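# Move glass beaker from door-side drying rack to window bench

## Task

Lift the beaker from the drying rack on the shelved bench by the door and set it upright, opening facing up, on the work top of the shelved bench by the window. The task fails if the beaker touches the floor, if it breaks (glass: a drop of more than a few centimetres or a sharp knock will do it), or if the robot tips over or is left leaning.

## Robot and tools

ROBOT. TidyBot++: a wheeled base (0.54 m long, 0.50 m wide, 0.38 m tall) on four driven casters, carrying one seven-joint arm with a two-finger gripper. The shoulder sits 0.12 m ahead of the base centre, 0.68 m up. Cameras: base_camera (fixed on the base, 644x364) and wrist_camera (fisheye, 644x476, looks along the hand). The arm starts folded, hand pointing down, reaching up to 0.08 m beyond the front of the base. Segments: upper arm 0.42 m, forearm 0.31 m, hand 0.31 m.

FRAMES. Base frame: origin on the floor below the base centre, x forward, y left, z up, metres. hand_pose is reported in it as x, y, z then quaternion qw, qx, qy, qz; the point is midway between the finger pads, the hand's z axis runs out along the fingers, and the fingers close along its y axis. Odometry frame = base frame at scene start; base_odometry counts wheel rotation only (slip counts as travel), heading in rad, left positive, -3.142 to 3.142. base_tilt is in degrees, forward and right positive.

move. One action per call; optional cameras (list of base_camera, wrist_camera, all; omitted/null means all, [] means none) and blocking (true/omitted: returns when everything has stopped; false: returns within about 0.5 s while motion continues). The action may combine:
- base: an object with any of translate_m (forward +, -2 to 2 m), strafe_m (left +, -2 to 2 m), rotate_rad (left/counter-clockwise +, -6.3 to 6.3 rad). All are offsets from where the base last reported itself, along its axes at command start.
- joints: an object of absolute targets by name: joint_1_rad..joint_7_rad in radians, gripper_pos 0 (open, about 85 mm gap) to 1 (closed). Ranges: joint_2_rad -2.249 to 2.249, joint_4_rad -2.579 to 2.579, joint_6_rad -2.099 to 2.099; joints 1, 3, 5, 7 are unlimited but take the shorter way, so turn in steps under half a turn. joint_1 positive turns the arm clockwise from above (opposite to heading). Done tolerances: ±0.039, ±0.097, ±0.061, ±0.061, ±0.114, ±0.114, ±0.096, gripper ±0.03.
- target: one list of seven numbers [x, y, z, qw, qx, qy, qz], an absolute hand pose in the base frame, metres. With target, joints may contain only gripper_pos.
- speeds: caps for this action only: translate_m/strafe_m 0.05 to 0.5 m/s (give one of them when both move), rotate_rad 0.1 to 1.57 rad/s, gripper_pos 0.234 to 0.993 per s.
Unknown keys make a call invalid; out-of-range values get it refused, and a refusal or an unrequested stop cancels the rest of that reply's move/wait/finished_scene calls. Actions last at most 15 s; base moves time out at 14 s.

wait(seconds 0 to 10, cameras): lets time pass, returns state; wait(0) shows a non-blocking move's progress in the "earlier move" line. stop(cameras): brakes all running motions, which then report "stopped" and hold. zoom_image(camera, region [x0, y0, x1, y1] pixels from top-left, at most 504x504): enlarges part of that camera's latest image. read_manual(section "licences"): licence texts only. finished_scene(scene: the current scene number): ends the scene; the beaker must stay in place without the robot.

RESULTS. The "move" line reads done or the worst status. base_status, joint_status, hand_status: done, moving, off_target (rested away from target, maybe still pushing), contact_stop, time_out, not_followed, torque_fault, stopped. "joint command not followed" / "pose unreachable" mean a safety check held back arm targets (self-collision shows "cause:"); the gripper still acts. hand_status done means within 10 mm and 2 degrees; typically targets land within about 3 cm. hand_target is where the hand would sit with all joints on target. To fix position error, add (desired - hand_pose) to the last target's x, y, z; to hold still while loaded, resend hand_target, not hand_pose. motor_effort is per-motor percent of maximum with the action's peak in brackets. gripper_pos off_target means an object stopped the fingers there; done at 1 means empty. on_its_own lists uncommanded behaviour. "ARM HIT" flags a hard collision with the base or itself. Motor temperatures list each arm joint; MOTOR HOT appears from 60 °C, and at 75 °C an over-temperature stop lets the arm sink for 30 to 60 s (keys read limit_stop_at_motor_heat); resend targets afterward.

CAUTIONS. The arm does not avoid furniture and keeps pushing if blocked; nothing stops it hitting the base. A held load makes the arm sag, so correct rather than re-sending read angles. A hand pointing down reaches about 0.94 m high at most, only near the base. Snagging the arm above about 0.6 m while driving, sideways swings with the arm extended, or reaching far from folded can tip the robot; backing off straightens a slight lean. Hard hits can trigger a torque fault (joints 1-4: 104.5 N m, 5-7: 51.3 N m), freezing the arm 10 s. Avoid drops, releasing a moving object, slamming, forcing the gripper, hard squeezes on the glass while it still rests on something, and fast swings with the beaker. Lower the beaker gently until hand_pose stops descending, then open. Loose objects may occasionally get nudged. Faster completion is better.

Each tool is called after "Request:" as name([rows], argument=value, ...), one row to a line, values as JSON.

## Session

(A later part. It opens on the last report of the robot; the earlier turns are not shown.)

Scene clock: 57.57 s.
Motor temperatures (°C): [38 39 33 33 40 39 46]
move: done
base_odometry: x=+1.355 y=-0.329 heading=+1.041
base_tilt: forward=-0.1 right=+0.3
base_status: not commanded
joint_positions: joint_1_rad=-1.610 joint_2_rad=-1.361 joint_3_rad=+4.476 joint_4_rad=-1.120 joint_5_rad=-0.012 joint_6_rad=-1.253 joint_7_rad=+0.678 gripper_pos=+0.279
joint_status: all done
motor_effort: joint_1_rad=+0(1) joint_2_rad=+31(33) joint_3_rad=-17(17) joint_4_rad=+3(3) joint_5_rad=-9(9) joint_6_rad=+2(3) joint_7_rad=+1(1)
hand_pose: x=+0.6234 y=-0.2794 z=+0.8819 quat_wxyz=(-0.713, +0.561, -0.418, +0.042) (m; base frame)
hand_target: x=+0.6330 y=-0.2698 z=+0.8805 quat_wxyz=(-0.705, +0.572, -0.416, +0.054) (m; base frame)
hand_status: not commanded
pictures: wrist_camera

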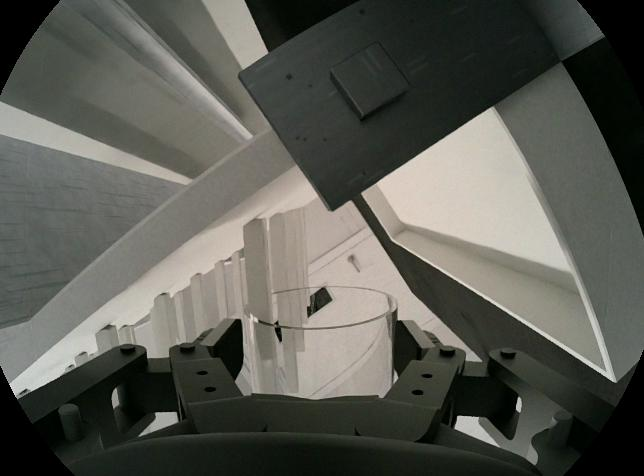

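Request:
move(joints={"gripper_pos": 0.30}, speeds={"gripper_pos": 0.234}, cameras=["wrist_camera"])

Request:
zoom_image(camera="wrist_camera", region=[180, 240, 460, 440])

Scene clock: 58.10 s.
Motor temperatures (°C): [38 39 33 33 40 39 46]
move: done
base_odometry: x=+1.355 y=-0.329 heading=+1.041
base_tilt: forward=+0.0 right=+0.3
base_status: not commanded
joint_positions: joint_1_rad=-1.610 joint_2_rad=-1.361 joint_3_rad=+4.476 joint_4_rad=-1.120 joint_5_rad=-0.012 joint_6_rad=-1.253 joint_7_rad=+0.678 gripper_pos=+0.299
joint_status: all done
motor_effort: joint_1_rad=+0(0) joint_2_rad=+32(33) joint_3_rad=-17(18) joint_4_rad=+3(3) joint_5_rad=-9(10) joint_6_rad=+3(3) joint_7_rad=+0(1)
hand_pose: x=+0.6234 y=-0.2794 z=+0.8819 quat_wxyz=(-0.713, +0.561, -0.418, +0.042) (m; base frame)
hand_target: x=+0.6330 y=-0.2698 z=+0.8805 quat_wxyz=(-0.705, +0.572, -0.416, +0.054) (m; base frame)
hand_status: not commanded
pictures: wrist_camera

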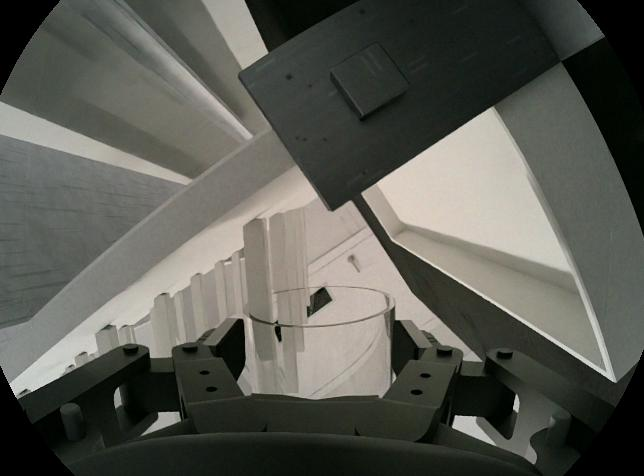

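Scaled by 1.800.

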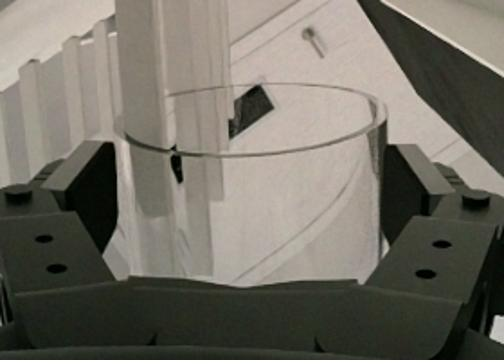

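Request:
move(joints={"gripper_pos": 0.32}, speeds={"gripper_pos": 0.234}, cameras=["wrist_camera"])

Request:
zoom_image(camera="wrist_camera", region=[180, 240, 460, 440])

Scene clock: 58.60 s.
Motor temperatures (°C): [38 39 33 33 40 39 46]
move: done
base_odometry: x=+1.355 y=-0.329 heading=+1.041
base_tilt: forward=-0.1 right=+0.3
base_status: not commanded
joint_positions: joint_1_rad=-1.610 joint_2_rad=-1.361 joint_3_rad=+4.476 joint_4_rad=-1.120 joint_5_rad=-0.012 joint_6_rad=-1.253 joint_7_rad=+0.678 gripper_pos=+0.319
joint_status: all done
motor_effort: joint_1_rad=+0(1) joint_2_rad=+33(33) joint_3_rad=-17(18) joint_4_rad=+3(3) joint_5_rad=-9(10) joint_6_rad=+2(3) joint_7_rad=+0(1)
hand_pose: x=+0.6234 y=-0.2794 z=+0.8819 quat_wxyz=(-0.713, +0.561, -0.418, +0.042) (m; base frame)
hand_target: x=+0.6330 y=-0.2698 z=+0.8805 quat_wxyz=(-0.705, +0.572, -0.416, +0.054) (m; base frame)
hand_status: not commanded
pictures: wrist_camera

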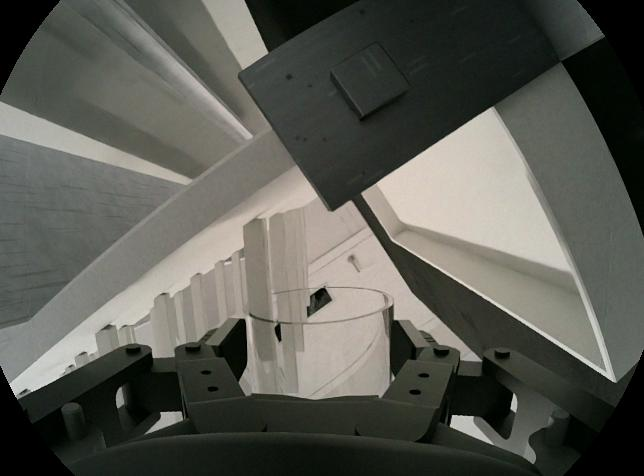

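Scaled by 1.800.

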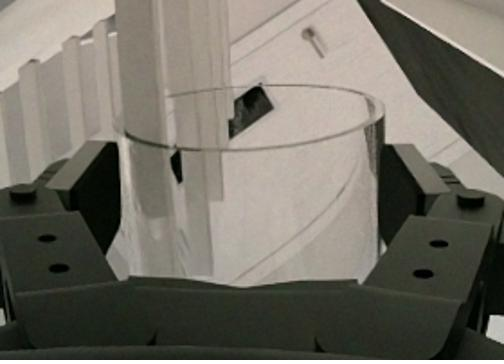

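Request:
move(joints={"gripper_pos": 0.335}, speeds={"gripper_pos": 0.234}, cameras=["wrist_camera"])

Request:
zoom_image(camera="wrist_camera", region=[180, 240, 460, 440])

Request:
move(joints={"gripper_pos": 0.35}, speeds={"gripper_pos": 0.234}, cameras=["wrist_camera"])

Request:
zoom_image(camera="wrist_camera", region=[180, 240, 460, 440])

Scene clock: 59.13 s.
Motor temperatures (°C): [38 39 33 33 40 39 46]
move: done
base_odometry: x=+1.355 y=-0.329 heading=+1.041
base_tilt: forward=-0.1 right=+0.3
base_status: not commanded
joint_positions: joint_1_rad=-1.610 joint_2_rad=-1.361 joint_3_rad=+4.476 joint_4_rad=-1.120 joint_5_rad=-0.012 joint_6_rad=-1.253 joint_7_rad=+0.678 gripper_pos=+0.335
joint_status: all done
motor_effort: joint_1_rad=-1(1) joint_2_rad=+32(33) joint_3_rad=-17(18) joint_4_rad=+3(3) joint_5_rad=-9(10) joint_6_rad=+2(3) joint_7_rad=+1(1)
hand_pose: x=+0.6234 y=-0.2794 z=+0.8819 quat_wxyz=(-0.713, +0.561, -0.418, +0.042) (m; base frame)
hand_target: x=+0.6330 y=-0.2698 z=+0.8805 quat_wxyz=(-0.705, +0.572, -0.416, +0.054) (m; base frame)
hand_status: not commanded
pictures: wrist_camera

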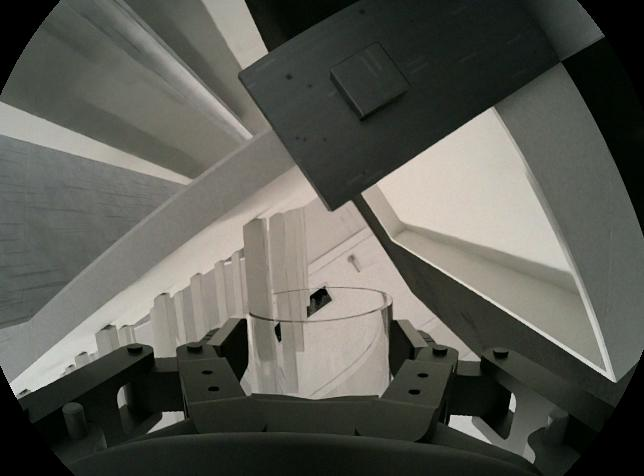

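Scaled by 1.800.

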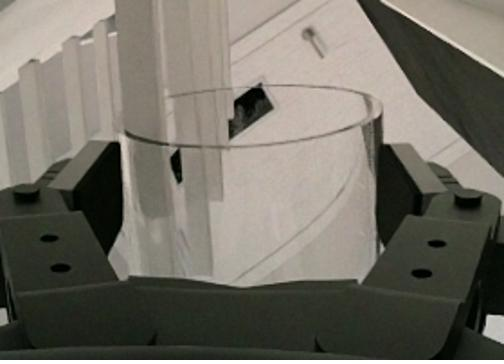

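Scene clock: 59.47 s.
Motor temperatures (°C): [38 39 33 33 40 39 46]
move: done
base_odometry: x=+1.355 y=-0.329 heading=+1.041
base_tilt: forward=-0.1 right=+0.3
base_status: not commanded
joint_positions: joint_1_rad=-1.610 joint_2_rad=-1.361 joint_3_rad=+4.476 joint_4_rad=-1.120 joint_5_rad=-0.012 joint_6_rad=-1.253 joint_7_rad=+0.678 gripper_pos=+0.351
joint_status: all done
motor_effort: joint_1_rad=-1(1) joint_2_rad=+32(33) joint_3_rad=-17(18) joint_4_rad=+3(3) joint_5_rad=-8(9) joint_6_rad=+3(3) joint_7_rad=+0(1)
hand_pose: x=+0.6234 y=-0.2794 z=+0.8819 quat_wxyz=(-0.713, +0.561, -0.418, +0.042) (m; base frame)
hand_target: x=+0.6330 y=-0.2698 z=+0.8805 quat_wxyz=(-0.705, +0.572, -0.416, +0.054) (m; base frame)
hand_status: not commanded
pictures: wrist_camera

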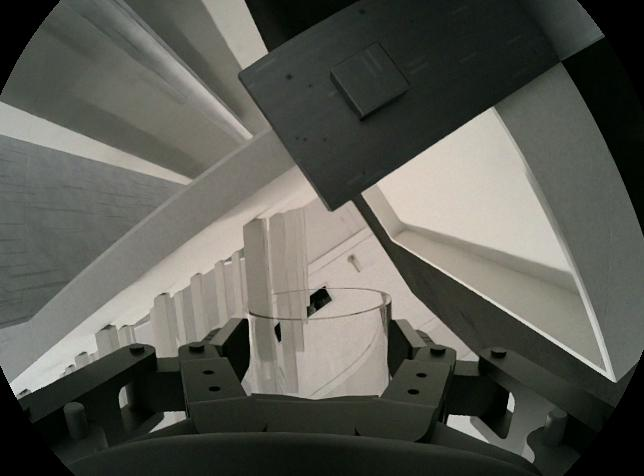

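Scaled by 1.800.

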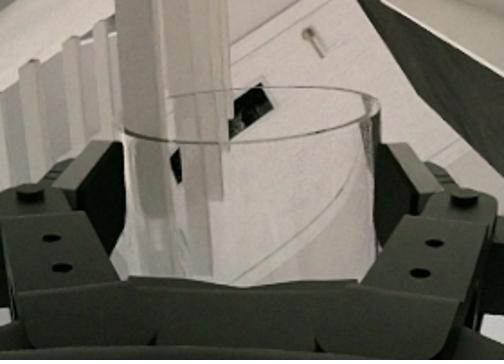

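Request:
move(joints={"gripper_pos": 0.365}, speeds={"gripper_pos": 0.234}, cameras=["wrist_camera"])

Request:
zoom_image(camera="wrist_camera", region=[180, 240, 460, 440])

Request:
move(joints={"gripper_pos": 0.38}, speeds={"gripper_pos": 0.234}, cameras=["wrist_camera"])

Request:
zoom_image(camera="wrist_camera", region=[180, 240, 460, 440])

Scene clock: 60.00 s.
Motor temperatures (°C): [38 39 33 33 40 39 46]
move: done
base_odometry: x=+1.355 y=-0.329 heading=+1.041
base_tilt: forward=-0.1 right=+0.3
base_status: not commanded
joint_positions: joint_1_rad=-1.610 joint_2_rad=-1.361 joint_3_rad=+4.476 joint_4_rad=-1.120 joint_5_rad=-0.012 joint_6_rad=-1.253 joint_7_rad=+0.678 gripper_pos=+0.363
joint_status: all done
motor_effort: joint_1_rad=+0(1) joint_2_rad=+32(33) joint_3_rad=-17(18) joint_4_rad=+3(3) joint_5_rad=-9(10) joint_6_rad=+3(3) joint_7_rad=+1(1)
hand_pose: x=+0.6234 y=-0.2794 z=+0.8819 quat_wxyz=(-0.713, +0.561, -0.418, +0.042) (m; base frame)
hand_target: x=+0.6330 y=-0.2698 z=+0.8805 quat_wxyz=(-0.705, +0.572, -0.416, +0.054) (m; base frame)
hand_status: not commanded
pictures: wrist_camera

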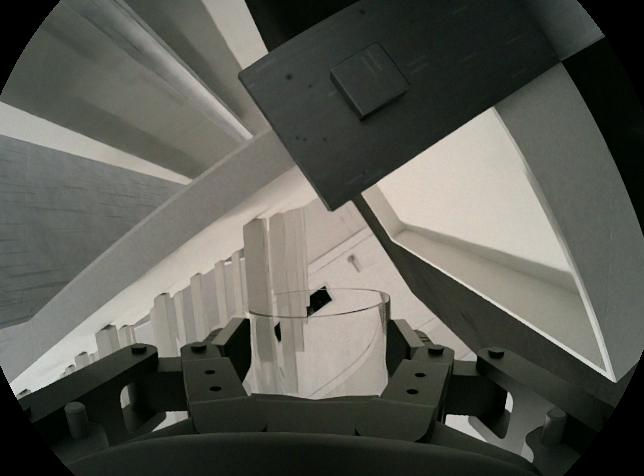

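Scaled by 1.800.

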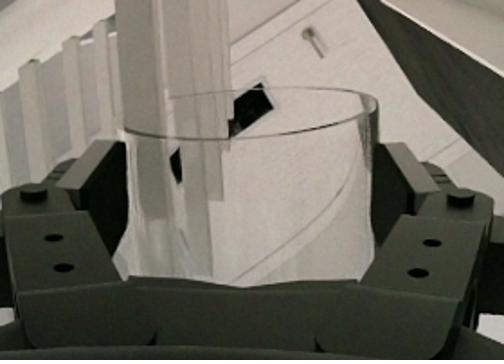

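Scene clock: 60.33 s.
Motor temperatures (°C): [38 39 33 33 40 39 46]
move: done
base_odometry: x=+1.355 y=-0.329 heading=+1.041
base_tilt: forward=-0.1 right=+0.3
base_status: not commanded
joint_positions: joint_1_rad=-1.610 joint_2_rad=-1.361 joint_3_rad=+4.476 joint_4_rad=-1.120 joint_5_rad=-0.012 joint_6_rad=-1.253 joint_7_rad=+0.678 gripper_pos=+0.379
joint_status: all done
motor_effort: joint_1_rad=+0(1) joint_2_rad=+32(33) joint_3_rad=-17(18) joint_4_rad=+3(3) joint_5_rad=-9(9) joint_6_rad=+3(3) joint_7_rad=+0(1)
hand_pose: x=+0.6234 y=-0.2794 z=+0.8819 quat_wxyz=(-0.713, +0.561, -0.418, +0.042) (m; base frame)
hand_target: x=+0.6330 y=-0.2698 z=+0.8805 quat_wxyz=(-0.705, +0.572, -0.416, +0.054) (m; base frame)
hand_status: not commanded
pictures: wrist_camera

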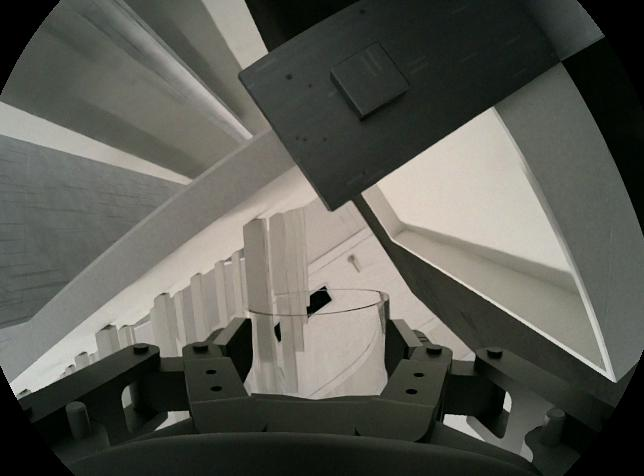

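Scaled by 1.800.

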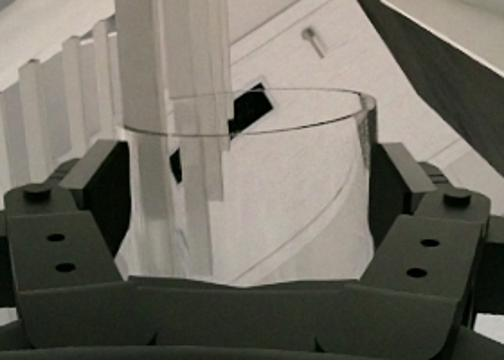

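Request:
move(joints={"gripper_pos": 0.3}, speeds={"gripper_pos": 0.234}, cameras=["wrist_camera"])

Request:
move(joints={"gripper_pos": 0.0}, speeds={"gripper_pos": 0.234}, cameras=["wrist_camera"])

Request:
zoom_image(camera="wrist_camera", region=[180, 240, 460, 440])

Scene clock: 61.33 s.
Motor temperatures (°C): [38 39 33 33 40 39 46]
move: done
base_odometry: x=+1.355 y=-0.329 heading=+1.041
base_tilt: forward=+0.0 right=+0.3
base_status: not commanded
joint_positions: joint_1_rad=-1.610 joint_2_rad=-1.361 joint_3_rad=+4.476 joint_4_rad=-1.120 joint_5_rad=-0.012 joint_6_rad=-1.253 joint_7_rad=+0.678 gripper_pos=+0.299
joint_status: all done
motor_effort: joint_1_rad=+0(1) joint_2_rad=+32(33) joint_3_rad=-17(18) joint_4_rad=+3(3) joint_5_rad=-9(9) joint_6_rad=+2(3) joint_7_rad=+1(1)
hand_pose: x=+0.6234 y=-0.2793 z=+0.8819 quat_wxyz=(-0.713, +0.561, -0.418, +0.042) (m; base frame)
hand_target: x=+0.6330 y=-0.2698 z=+0.8805 quat_wxyz=(-0.705, +0.572, -0.416, +0.054) (m; base frame)
hand_status: not commanded
pictures: wrist_camera

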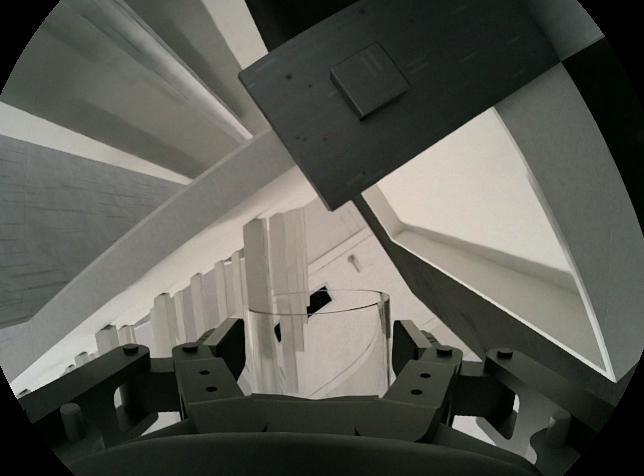

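Scene clock: 62.93 s.
Motor temperatures (°C): [38 39 33 33 40 39 46]
move: done
base_odometry: x=+1.355 y=-0.329 heading=+1.041
base_tilt: forward=-0.1 right=+0.3
base_status: not commanded
joint_positions: joint_1_rad=-1.610 joint_2_rad=-1.361 joint_3_rad=+4.476 joint_4_rad=-1.120 joint_5_rad=-0.012 joint_6_rad=-1.253 joint_7_rad=+0.678 gripper_pos=+0.000
joint_status: all done
motor_effort: joint_1_rad=+0(1) joint_2_rad=+32(33) joint_3_rad=-16(18) joint_4_rad=+3(3) joint_5_rad=-8(9) joint_6_rad=+2(3) joint_7_rad=+1(1)
hand_pose: x=+0.6234 y=-0.2793 z=+0.8819 quat_wxyz=(-0.713, +0.561, -0.418, +0.042) (m; base frame)
hand_target: x=+0.6330 y=-0.2698 z=+0.8805 quat_wxyz=(-0.705, +0.572, -0.416, +0.054) (m; base frame)
hand_status: not commanded
pictures: wrist_camera

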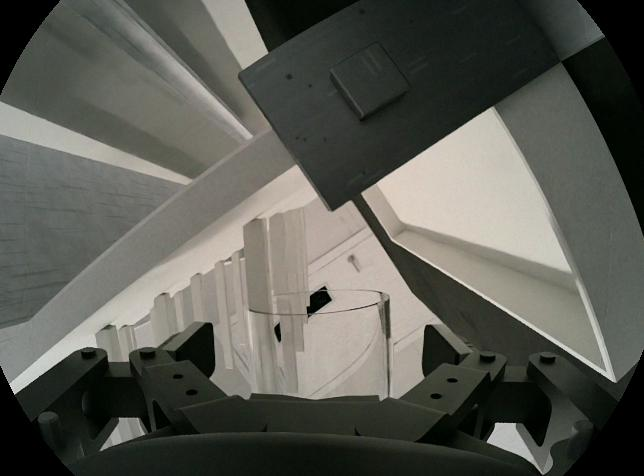

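Scaled by 1.800.

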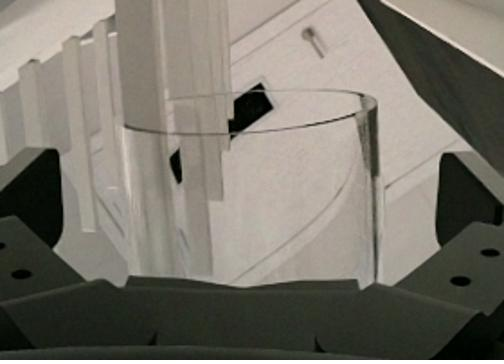

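Request:
move(target=[0.646, -0.2456, 0.8871, 0.7054, -0.572, 0.4163, -0.0538], cameras=["wrist_camera"])

Request:
zoom_image(camera="wrist_camera", region=[180, 240, 460, 440])

Scene clock: 64.43 s.
Motor temperatures (°C): [38 40 33 33 40 39 46]
move: off_target
base_odometry: x=+1.355 y=-0.329 heading=+1.041
base_tilt: forward=+0.0 right=+0.3
base_status: not commanded
joint_positions: joint_1_rad=-1.624 joint_2_rad=-1.329 joint_3_rad=+4.496 joint_4_rad=-1.175 joint_5_rad=-0.012 joint_6_rad=-1.185 joint_7_rad=+0.678 gripper_pos=+0.000
joint_status: not commanded
motor_effort: joint_1_rad=-1(2) joint_2_rad=+31(33) joint_3_rad=-16(18) joint_4_rad=+3(4) joint_5_rad=-8(9) joint_6_rad=+2(3) joint_7_rad=+0(1)
hand_pose: x=+0.6387 y=-0.2545 z=+0.8809 quat_wxyz=(-0.701, +0.571, -0.424, +0.045) (m; base frame)
hand_target: x=+0.6460 y=-0.2456 z=+0.8871 quat_wxyz=(-0.705, +0.572, -0.416, +0.054) (m; base frame)
hand_status: off_target (0.013 m and 1.4 deg from the pose sent, 0.041 m and 2.0 deg at the start)
pictures: wrist_camera

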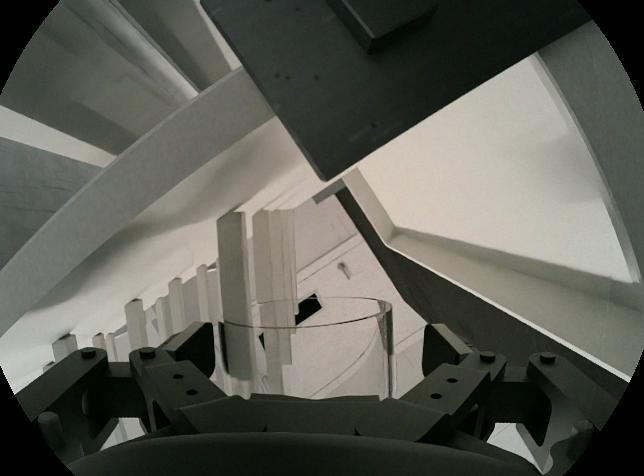

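Scaled by 1.800.

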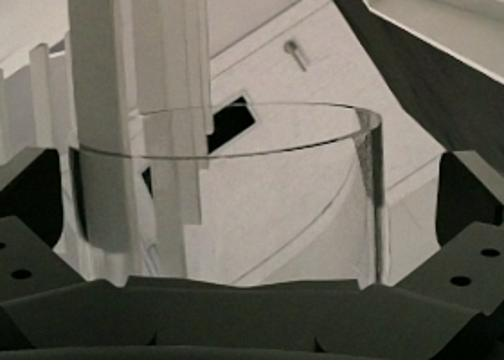

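Request:
move(target=[0.6492, -0.2485, 0.8937, 0.7054, -0.572, 0.4163, -0.0538], cameras=["wrist_camera"])

Request:
zoom_image(camera="wrist_camera", region=[180, 240, 460, 440])

Scene clock: 65.30 s.
Motor temperatures (°C): [38 40 33 33 40 39 46]
move: off_target
base_odometry: x=+1.355 y=-0.329 heading=+1.041
base_tilt: forward=+0.0 right=+0.3
base_status: not commanded
joint_positions: joint_1_rad=-1.632 joint_2_rad=-1.328 joint_3_rad=+4.496 joint_4_rad=-1.164 joint_5_rad=-0.012 joint_6_rad=-1.185 joint_7_rad=+0.678 gripper_pos=+0.000
joint_status: not commanded
motor_effort: joint_1_rad=+0(1) joint_2_rad=+32(32) joint_3_rad=-16(18) joint_4_rad=+3(4) joint_5_rad=-8(9) joint_6_rad=+2(3) joint_7_rad=+0(1)
hand_pose: x=+0.6421 y=-0.2552 z=+0.8828 quat_wxyz=(-0.702, +0.570, -0.424, +0.046) (m; base frame)
hand_target: x=+0.6492 y=-0.2485 z=+0.8937 quat_wxyz=(-0.705, +0.572, -0.416, +0.054) (m; base frame)
hand_status: off_target (0.015 m and 1.3 deg from the pose sent, 0.018 m and 1.4 deg at the start)
pictures: wrist_camera

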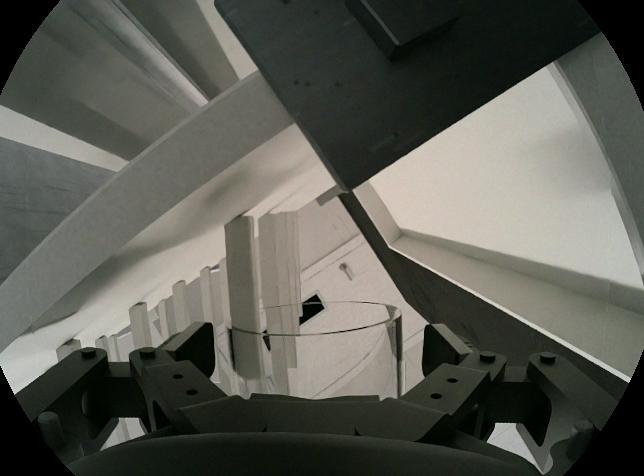

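Scaled by 1.800.

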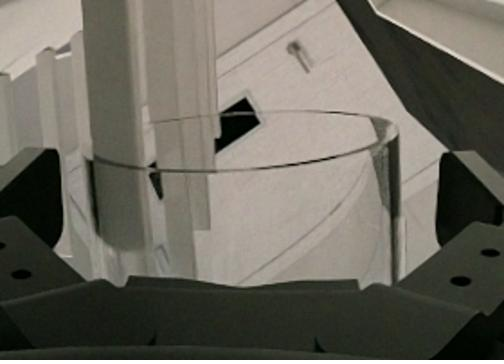

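Request:
move(target=[0.6506, -0.2497, 0.8972, 0.7032, -0.584, 0.3988, -0.0749], cameras=["wrist_camera"])

Request:
zoom_image(camera="wrist_camera", region=[180, 240, 460, 440])

Scene clock: 66.20 s.
Motor temperatures (°C): [38 40 33 33 40 39 46]
move: off_target
base_odometry: x=+1.355 y=-0.329 heading=+1.041
base_tilt: forward=-0.1 right=+0.3
base_status: not commanded
joint_positions: joint_1_rad=-1.639 joint_2_rad=-1.328 joint_3_rad=+4.495 joint_4_rad=-1.156 joint_5_rad=-0.012 joint_6_rad=-1.185 joint_7_rad=+0.711 gripper_pos=+0.000
joint_status: not commanded
motor_effort: joint_1_rad=-1(1) joint_2_rad=+32(32) joint_3_rad=-17(18) joint_4_rad=+4(4) joint_5_rad=-9(9) joint_6_rad=+2(3) joint_7_rad=+1(1)
hand_pose: x=+0.6449 y=-0.2555 z=+0.8843 quat_wxyz=(-0.702, +0.576, -0.414, +0.058) (m; base frame)
hand_target: x=+0.6506 y=-0.2497 z=+0.8972 quat_wxyz=(-0.703, +0.584, -0.399, +0.075) (m; base frame)
hand_status: off_target (0.015 m and 2.7 deg from the pose sent, 0.018 m and 4.6 deg at the start)
pictures: wrist_camera

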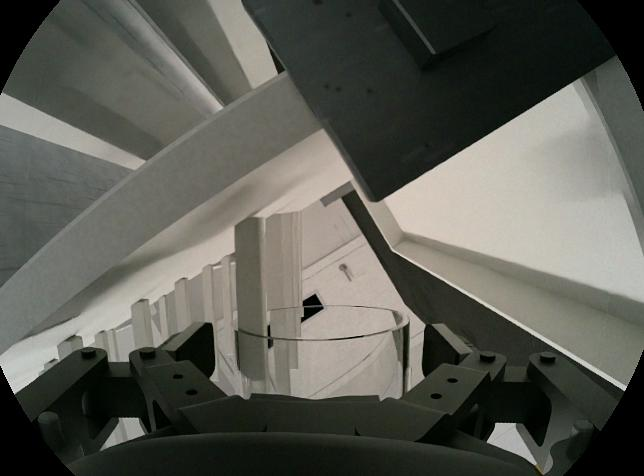

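Scaled by 1.800.

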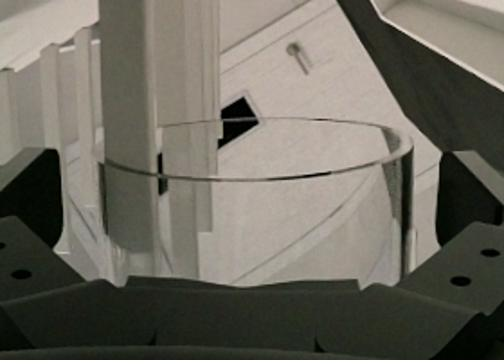

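Request:
move(joints={"gripper_pos": 0.13}, speeds={"gripper_pos": 0.234}, cameras=["wrist_camera"])

Request:
zoom_image(camera="wrist_camera", region=[180, 240, 460, 440])

Request:
move(joints={"gripper_pos": 0.16}, speeds={"gripper_pos": 0.234}, cameras=["wrist_camera"])

Request:
zoom_image(camera="wrist_camera", region=[180, 240, 460, 440])

Scene clock: 67.27 s.
Motor temperatures (°C): [38 40 33 33 40 39 46]
move: done
base_odometry: x=+1.355 y=-0.329 heading=+1.041
base_tilt: forward=-0.1 right=+0.3
base_status: not commanded
joint_positions: joint_1_rad=-1.639 joint_2_rad=-1.328 joint_3_rad=+4.495 joint_4_rad=-1.156 joint_5_rad=-0.012 joint_6_rad=-1.185 joint_7_rad=+0.711 gripper_pos=+0.132
joint_status: all done
motor_effort: joint_1_rad=+0(1) joint_2_rad=+32(32) joint_3_rad=-17(18) joint_4_rad=+3(4) joint_5_rad=-8(9) joint_6_rad=+2(3) joint_7_rad=+1(1)
hand_pose: x=+0.6449 y=-0.2555 z=+0.8843 quat_wxyz=(-0.702, +0.576, -0.414, +0.058) (m; base frame)
hand_target: x=+0.6506 y=-0.2497 z=+0.8972 quat_wxyz=(-0.703, +0.584, -0.399, +0.075) (m; base frame)
hand_status: not commanded
pictures: wrist_camera

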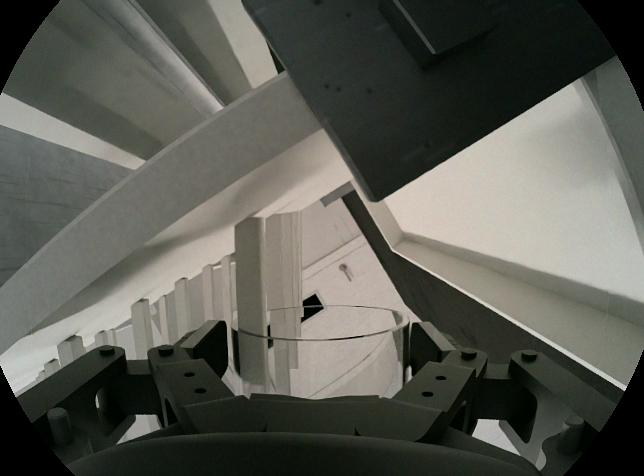

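Scaled by 1.800.

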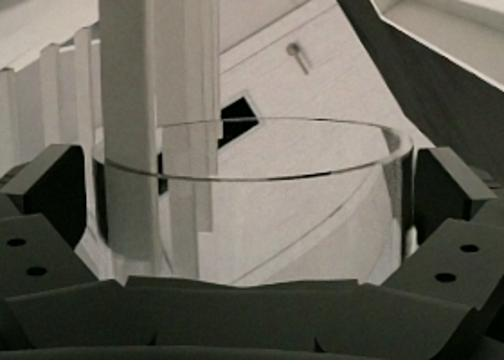

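Scene clock: 67.70 s.
Motor temperatures (°C): [38 40 33 33 40 39 46]
move: done
base_odometry: x=+1.355 y=-0.329 heading=+1.041
base_tilt: forward=+0.0 right=+0.3
base_status: not commanded
joint_positions: joint_1_rad=-1.639 joint_2_rad=-1.328 joint_3_rad=+4.495 joint_4_rad=-1.156 joint_5_rad=-0.012 joint_6_rad=-1.185 joint_7_rad=+0.711 gripper_pos=+0.160
joint_status: all done
motor_effort: joint_1_rad=+0(1) joint_2_rad=+32(32) joint_3_rad=-17(18) joint_4_rad=+4(4) joint_5_rad=-9(9) joint_6_rad=+2(3) joint_7_rad=+0(1)
hand_pose: x=+0.6449 y=-0.2555 z=+0.8843 quat_wxyz=(-0.702, +0.576, -0.414, +0.058) (m; base frame)
hand_target: x=+0.6506 y=-0.2497 z=+0.8972 quat_wxyz=(-0.703, +0.584, -0.399, +0.075) (m; base frame)
hand_status: not commanded
pictures: wrist_camera

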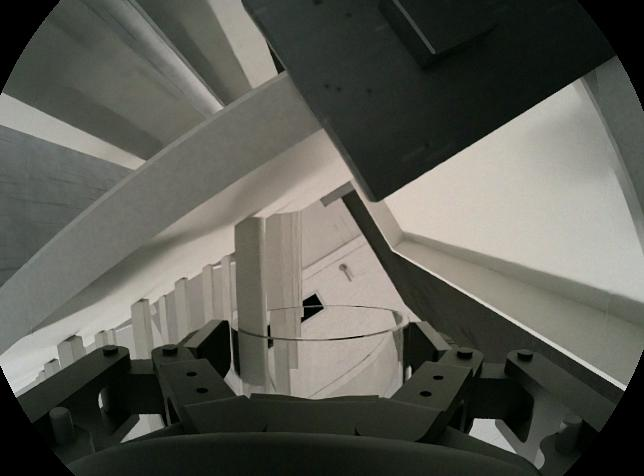

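Scaled by 1.800.

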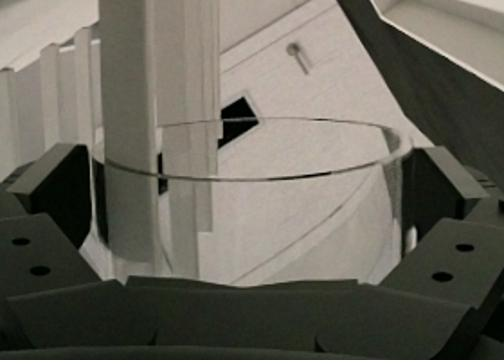

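Request:
move(joints={"gripper_pos": 0.18}, speeds={"gripper_pos": 0.234}, cameras=["wrist_camera"])

Request:
zoom_image(camera="wrist_camera", region=[180, 240, 460, 440])

Request:
move(joints={"gripper_pos": 0.195}, speeds={"gripper_pos": 0.234}, cameras=["wrist_camera"])

Request:
zoom_image(camera="wrist_camera", region=[180, 240, 460, 440])

Scene clock: 68.30 s.
Motor temperatures (°C): [38 40 33 33 40 39 46]
move: done
base_odometry: x=+1.355 y=-0.329 heading=+1.041
base_tilt: forward=+0.0 right=+0.3
base_status: not commanded
joint_positions: joint_1_rad=-1.639 joint_2_rad=-1.328 joint_3_rad=+4.495 joint_4_rad=-1.156 joint_5_rad=-0.012 joint_6_rad=-1.185 joint_7_rad=+0.711 gripper_pos=+0.180
joint_status: all done
motor_effort: joint_1_rad=+0(0) joint_2_rad=+32(32) joint_3_rad=-18(18) joint_4_rad=+3(4) joint_5_rad=-8(10) joint_6_rad=+3(3) joint_7_rad=+0(1)
hand_pose: x=+0.6449 y=-0.2555 z=+0.8843 quat_wxyz=(-0.702, +0.576, -0.414, +0.058) (m; base frame)
hand_target: x=+0.6506 y=-0.2497 z=+0.8972 quat_wxyz=(-0.703, +0.584, -0.399, +0.075) (m; base frame)
hand_status: not commanded
pictures: wrist_camera

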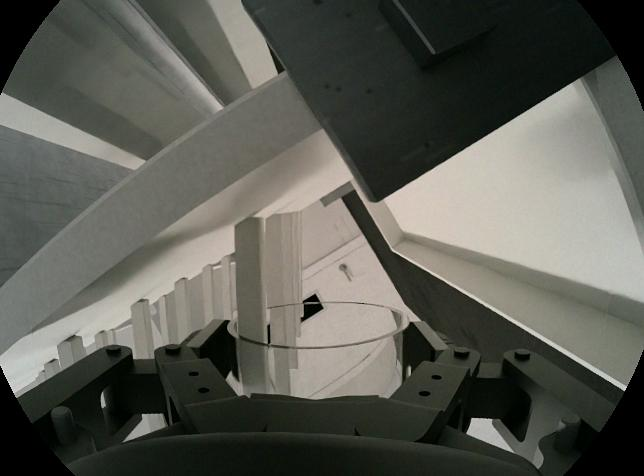

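Scaled by 1.800.

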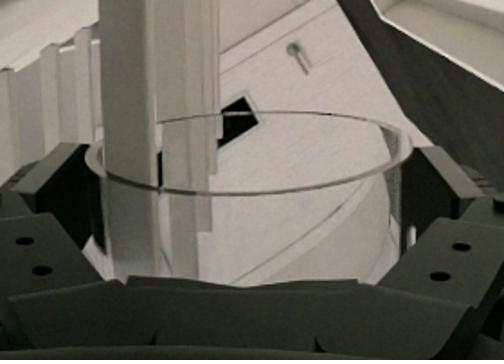

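Scene clock: 68.63 s.
Motor temperatures (°C): [38 40 33 33 40 39 46]
move: done
base_odometry: x=+1.355 y=-0.329 heading=+1.041
base_tilt: forward=+0.0 right=+0.3
base_status: not commanded
joint_positions: joint_1_rad=-1.639 joint_2_rad=-1.328 joint_3_rad=+4.495 joint_4_rad=-1.156 joint_5_rad=-0.012 joint_6_rad=-1.185 joint_7_rad=+0.711 gripper_pos=+0.194
joint_status: all done
motor_effort: joint_1_rad=+0(1) joint_2_rad=+32(33) joint_3_rad=-18(19) joint_4_rad=+4(4) joint_5_rad=-9(10) joint_6_rad=+3(3) joint_7_rad=+0(1)
hand_pose: x=+0.6449 y=-0.2555 z=+0.8843 quat_wxyz=(-0.702, +0.576, -0.414, +0.058) (m; base frame)
hand_target: x=+0.6506 y=-0.2497 z=+0.8972 quat_wxyz=(-0.703, +0.584, -0.399, +0.075) (m; base frame)
hand_status: not commanded
pictures: wrist_camera

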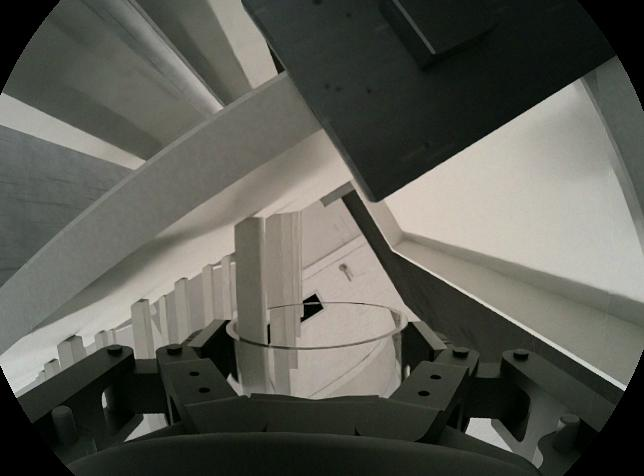

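Scaled by 1.800.

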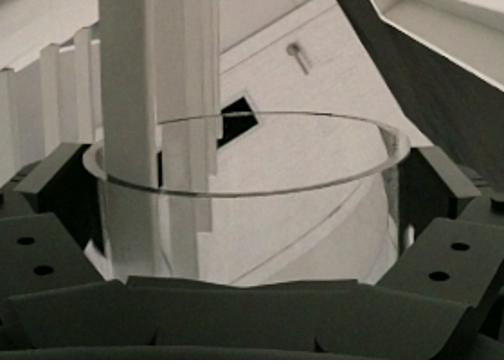

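Request:
move()

Scene clock: 69.47 s.
Motor temperatures (°C): [38 40 33 33 40 39 46]
base_odometry: x=+1.355 y=-0.329 heading=+1.041
base_tilt: forward=+0.0 right=+0.3
base_status: not commanded
joint_positions: joint_1_rad=-1.639 joint_2_rad=-1.328 joint_3_rad=+4.495 joint_4_rad=-1.156 joint_5_rad=-0.012 joint_6_rad=-1.185 joint_7_rad=+0.711 gripper_pos=+0.194
joint_status: all done
motor_effort: joint_1_rad=+0(1) joint_2_rad=+32(33) joint_3_rad=-18(19) joint_4_rad=+4(4) joint_5_rad=-10(10) joint_6_rad=+3(3) joint_7_rad=+1(1)
hand_pose: x=+0.6449 y=-0.2555 z=+0.8843 quat_wxyz=(-0.702, +0.576, -0.414, +0.058) (m; base frame)
hand_target: x=+0.6506 y=-0.2497 z=+0.8972 quat_wxyz=(-0.703, +0.584, -0.399, +0.075) (m; base frame)
hand_status: not commanded
pictures: base_camera, wrist_camera

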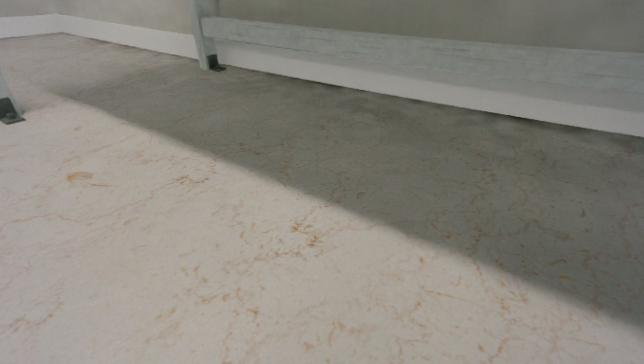

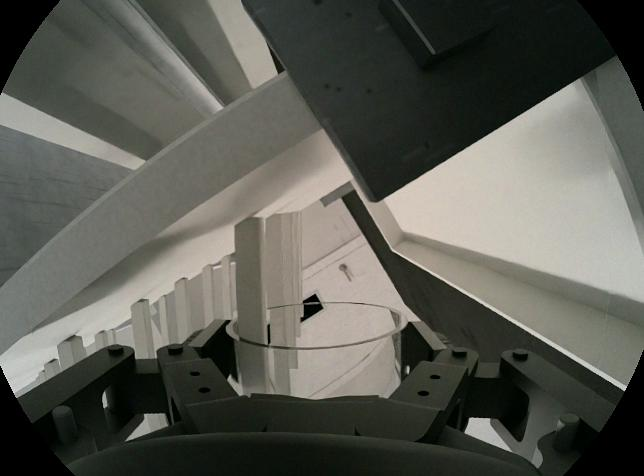

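Request:
move(joints={"gripper_pos": 0.207}, speeds={"gripper_pos": 0.234}, cameras=["wrist_camera"])

Request:
zoom_image(camera="wrist_camera", region=[180, 270, 460, 450])

Scene clock: 69.90 s.
Motor temperatures (°C): [38 40 33 33 40 39 46]
move: done
base_odometry: x=+1.355 y=-0.329 heading=+1.041
base_tilt: forward=+0.0 right=+0.3
base_status: not commanded
joint_positions: joint_1_rad=-1.639 joint_2_rad=-1.328 joint_3_rad=+4.495 joint_4_rad=-1.156 joint_5_rad=-0.012 joint_6_rad=-1.185 joint_7_rad=+0.711 gripper_pos=+0.201
joint_status: all done
motor_effort: joint_1_rad=+0(1) joint_2_rad=+32(32) joint_3_rad=-18(18) joint_4_rad=+3(4) joint_5_rad=-9(10) joint_6_rad=+3(3) joint_7_rad=+0(1)
hand_pose: x=+0.6449 y=-0.2555 z=+0.8843 quat_wxyz=(-0.702, +0.576, -0.414, +0.058) (m; base frame)
hand_target: x=+0.6506 y=-0.2497 z=+0.8972 quat_wxyz=(-0.703, +0.584, -0.399, +0.075) (m; base frame)
hand_status: not commanded
pictures: wrist_camera

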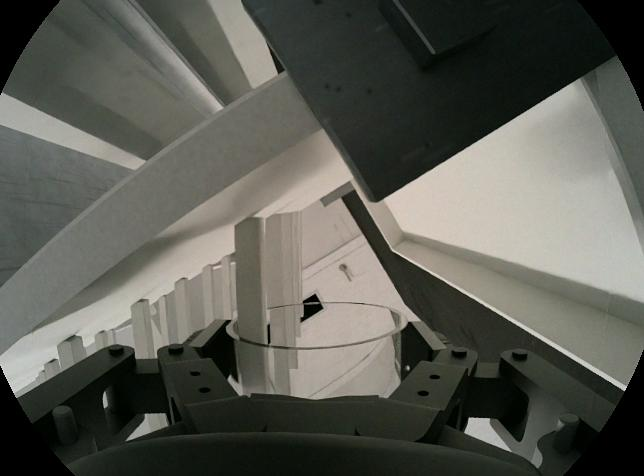

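Scaled by 1.800.

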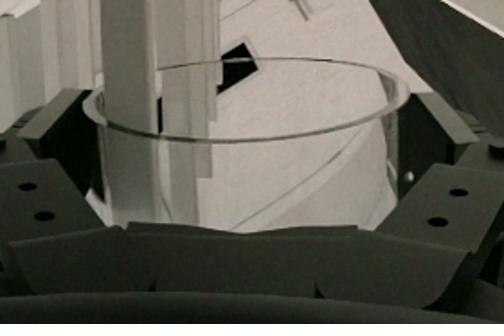

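Request:
move(joints={"gripper_pos": 0.22}, speeds={"gripper_pos": 0.234}, cameras=["wrist_camera"])

Request:
zoom_image(camera="wrist_camera", region=[180, 270, 460, 450])

Scene clock: 70.37 s.
Motor temperatures (°C): [38 40 33 33 40 39 46]
move: done
base_odometry: x=+1.355 y=-0.329 heading=+1.041
base_tilt: forward=+0.0 right=+0.3
base_status: not commanded
joint_positions: joint_1_rad=-1.639 joint_2_rad=-1.328 joint_3_rad=+4.495 joint_4_rad=-1.156 joint_5_rad=-0.012 joint_6_rad=-1.185 joint_7_rad=+0.711 gripper_pos=+0.211
joint_status: all done
motor_effort: joint_1_rad=+0(1) joint_2_rad=+31(32) joint_3_rad=-18(19) joint_4_rad=+3(4) joint_5_rad=-9(10) joint_6_rad=+3(3) joint_7_rad=+1(1)
hand_pose: x=+0.6449 y=-0.2555 z=+0.8843 quat_wxyz=(-0.702, +0.576, -0.414, +0.058) (m; base frame)
hand_target: x=+0.6506 y=-0.2497 z=+0.8972 quat_wxyz=(-0.703, +0.584, -0.399, +0.075) (m; base frame)
hand_status: not commanded
pictures: wrist_camera

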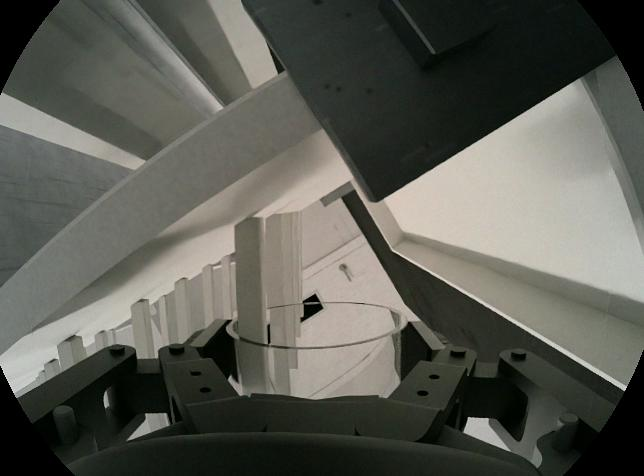

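Scaled by 1.800.

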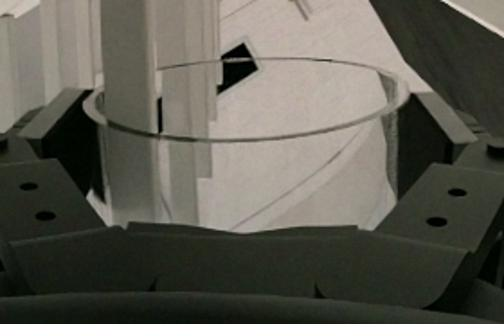

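Request:
move(joints={"gripper_pos": 0.235}, speeds={"gripper_pos": 0.234}, cameras=["wrist_camera"])

Request:
zoom_image(camera="wrist_camera", region=[180, 270, 460, 450])

Scene clock: 70.83 s.
Motor temperatures (°C): [38 40 33 33 40 39 46]
move: done
base_odometry: x=+1.355 y=-0.329 heading=+1.041
base_tilt: forward=-0.1 right=+0.3
base_status: not commanded
joint_positions: joint_1_rad=-1.639 joint_2_rad=-1.328 joint_3_rad=+4.495 joint_4_rad=-1.156 joint_5_rad=-0.012 joint_6_rad=-1.185 joint_7_rad=+0.711 gripper_pos=+0.217
joint_status: all done
motor_effort: joint_1_rad=-1(1) joint_2_rad=+32(33) joint_3_rad=-18(18) joint_4_rad=+4(4) joint_5_rad=-9(10) joint_6_rad=+3(3) joint_7_rad=+1(1)
hand_pose: x=+0.6449 y=-0.2555 z=+0.8843 quat_wxyz=(-0.702, +0.576, -0.414, +0.058) (m; base frame)
hand_target: x=+0.6506 y=-0.2497 z=+0.8972 quat_wxyz=(-0.703, +0.584, -0.399, +0.075) (m; base frame)
hand_status: not commanded
pictures: wrist_camera

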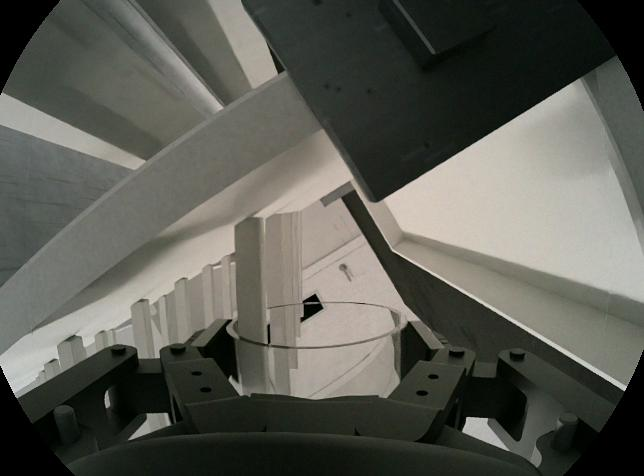

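Scaled by 1.800.

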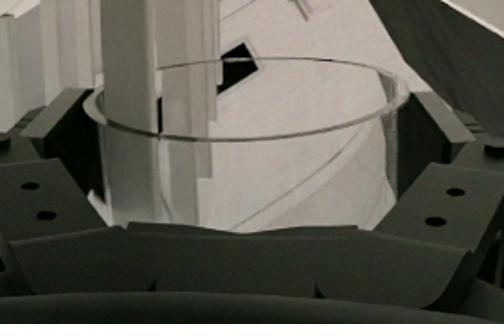

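Request:
move(joints={"gripper_pos": 0.26}, speeds={"gripper_pos": 0.234}, cameras=["wrist_camera"])

Request:
zoom_image(camera="wrist_camera", region=[180, 270, 460, 450])

Scene clock: 71.40 s.
Motor temperatures (°C): [38 40 33 33 40 39 46]
move: off_target
base_odometry: x=+1.355 y=-0.329 heading=+1.041
base_tilt: forward=+0.0 right=+0.3
base_status: not commanded
joint_positions: joint_1_rad=-1.639 joint_2_rad=-1.328 joint_3_rad=+4.495 joint_4_rad=-1.156 joint_5_rad=-0.012 joint_6_rad=-1.185 joint_7_rad=+0.711 gripper_pos=+0.217
joint_status: gripper_pos off_target (ended at +0.217, target +0.260)
motor_effort: joint_1_rad=+0(1) joint_2_rad=+32(33) joint_3_rad=-18(18) joint_4_rad=+4(4) joint_5_rad=-9(10) joint_6_rad=+3(3) joint_7_rad=+0(1)
hand_pose: x=+0.6449 y=-0.2555 z=+0.8843 quat_wxyz=(-0.702, +0.576, -0.414, +0.058) (m; base frame)
hand_target: x=+0.6506 y=-0.2497 z=+0.8972 quat_wxyz=(-0.703, +0.584, -0.399, +0.075) (m; base frame)
hand_status: not commanded
pictures: wrist_camera

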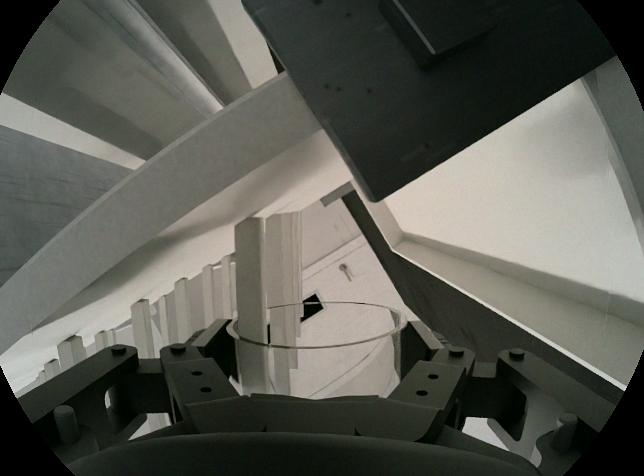

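Scaled by 1.800.

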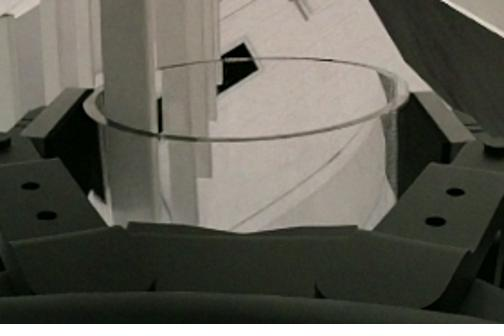

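Request:
move(target=[0.620, -0.222, 0.933, 0.7032, -0.584, 0.3988, -0.0749])

Scene clock: 72.77 s.
Motor temperatures (°C): [38 40 33 33 40 39 46]
move: off_target
base_odometry: x=+1.355 y=-0.329 heading=+1.041
base_tilt: forward=+0.0 right=+0.3
base_status: not commanded
joint_positions: joint_1_rad=-1.577 joint_2_rad=-1.231 joint_3_rad=+4.495 joint_4_rad=-1.245 joint_5_rad=-0.060 joint_6_rad=-1.157 joint_7_rad=+0.711 gripper_pos=+0.217
joint_status: not commanded
motor_effort: joint_1_rad=+0(1) joint_2_rad=+29(34) joint_3_rad=-18(19) joint_4_rad=+6(6) joint_5_rad=-9(10) joint_6_rad=+3(4) joint_7_rad=+1(1)
hand_pose: x=+0.6212 y=-0.2255 z=+0.9100 quat_wxyz=(-0.683, +0.601, -0.409, +0.068) (m; base frame)
hand_target: x=+0.6200 y=-0.2220 z=+0.9330 quat_wxyz=(-0.703, +0.584, -0.399, +0.075) (m; base frame)
hand_status: off_target (0.023 m and 3.4 deg from the pose sent, 0.064 m and 2.7 deg at the start)
pictures: base_camera, wrist_camera

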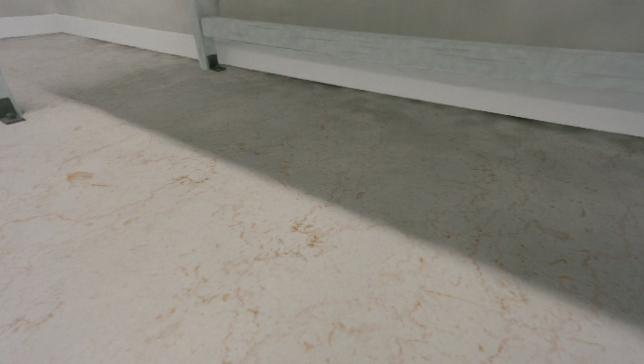

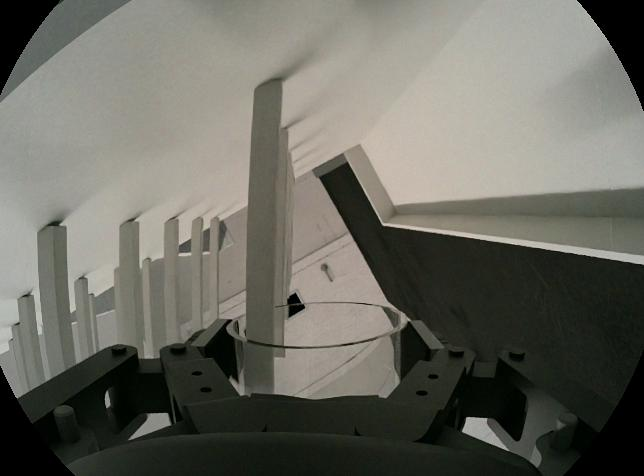

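Request:
move(target=[0.594, -0.199, 0.963, 0.7032, -0.584, 0.3988, -0.0749], cameras=["wrist_camera"])

Scene clock: 73.87 s.
Motor temperatures (°C): [38 40 33 33 40 39 46]
move: off_target
base_odometry: x=+1.355 y=-0.329 heading=+1.041
base_tilt: forward=+0.0 right=+0.3
base_status: not commanded
joint_positions: joint_1_rad=-1.502 joint_2_rad=-1.156 joint_3_rad=+4.492 joint_4_rad=-1.320 joint_5_rad=-0.135 joint_6_rad=-1.128 joint_7_rad=+0.711 gripper_pos=+0.217
joint_status: not commanded
motor_effort: joint_1_rad=+0(2) joint_2_rad=+27(31) joint_3_rad=-17(19) joint_4_rad=+7(7) joint_5_rad=-9(10) joint_6_rad=+3(4) joint_7_rad=+1(1)
hand_pose: x=+0.5972 y=-0.2085 z=+0.9336 quat_wxyz=(-0.678, +0.604, -0.413, +0.074) (m; base frame)
hand_target: x=+0.5940 y=-0.1990 z=+0.9630 quat_wxyz=(-0.703, +0.584, -0.399, +0.075) (m; base frame)
hand_status: off_target (0.031 m and 4.0 deg from the pose sent, 0.065 m and 3.4 deg at the start)
pictures: wrist_camera

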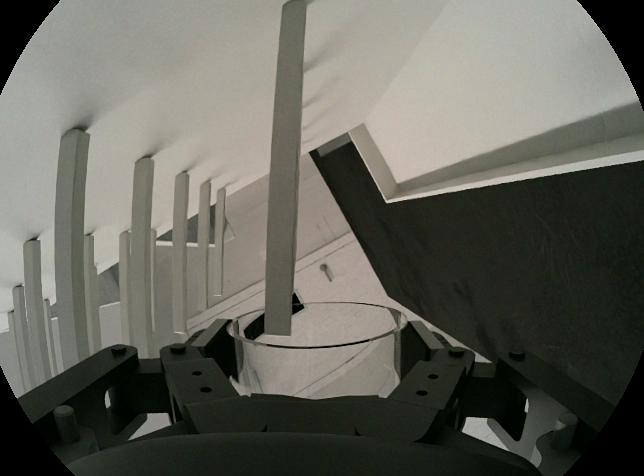

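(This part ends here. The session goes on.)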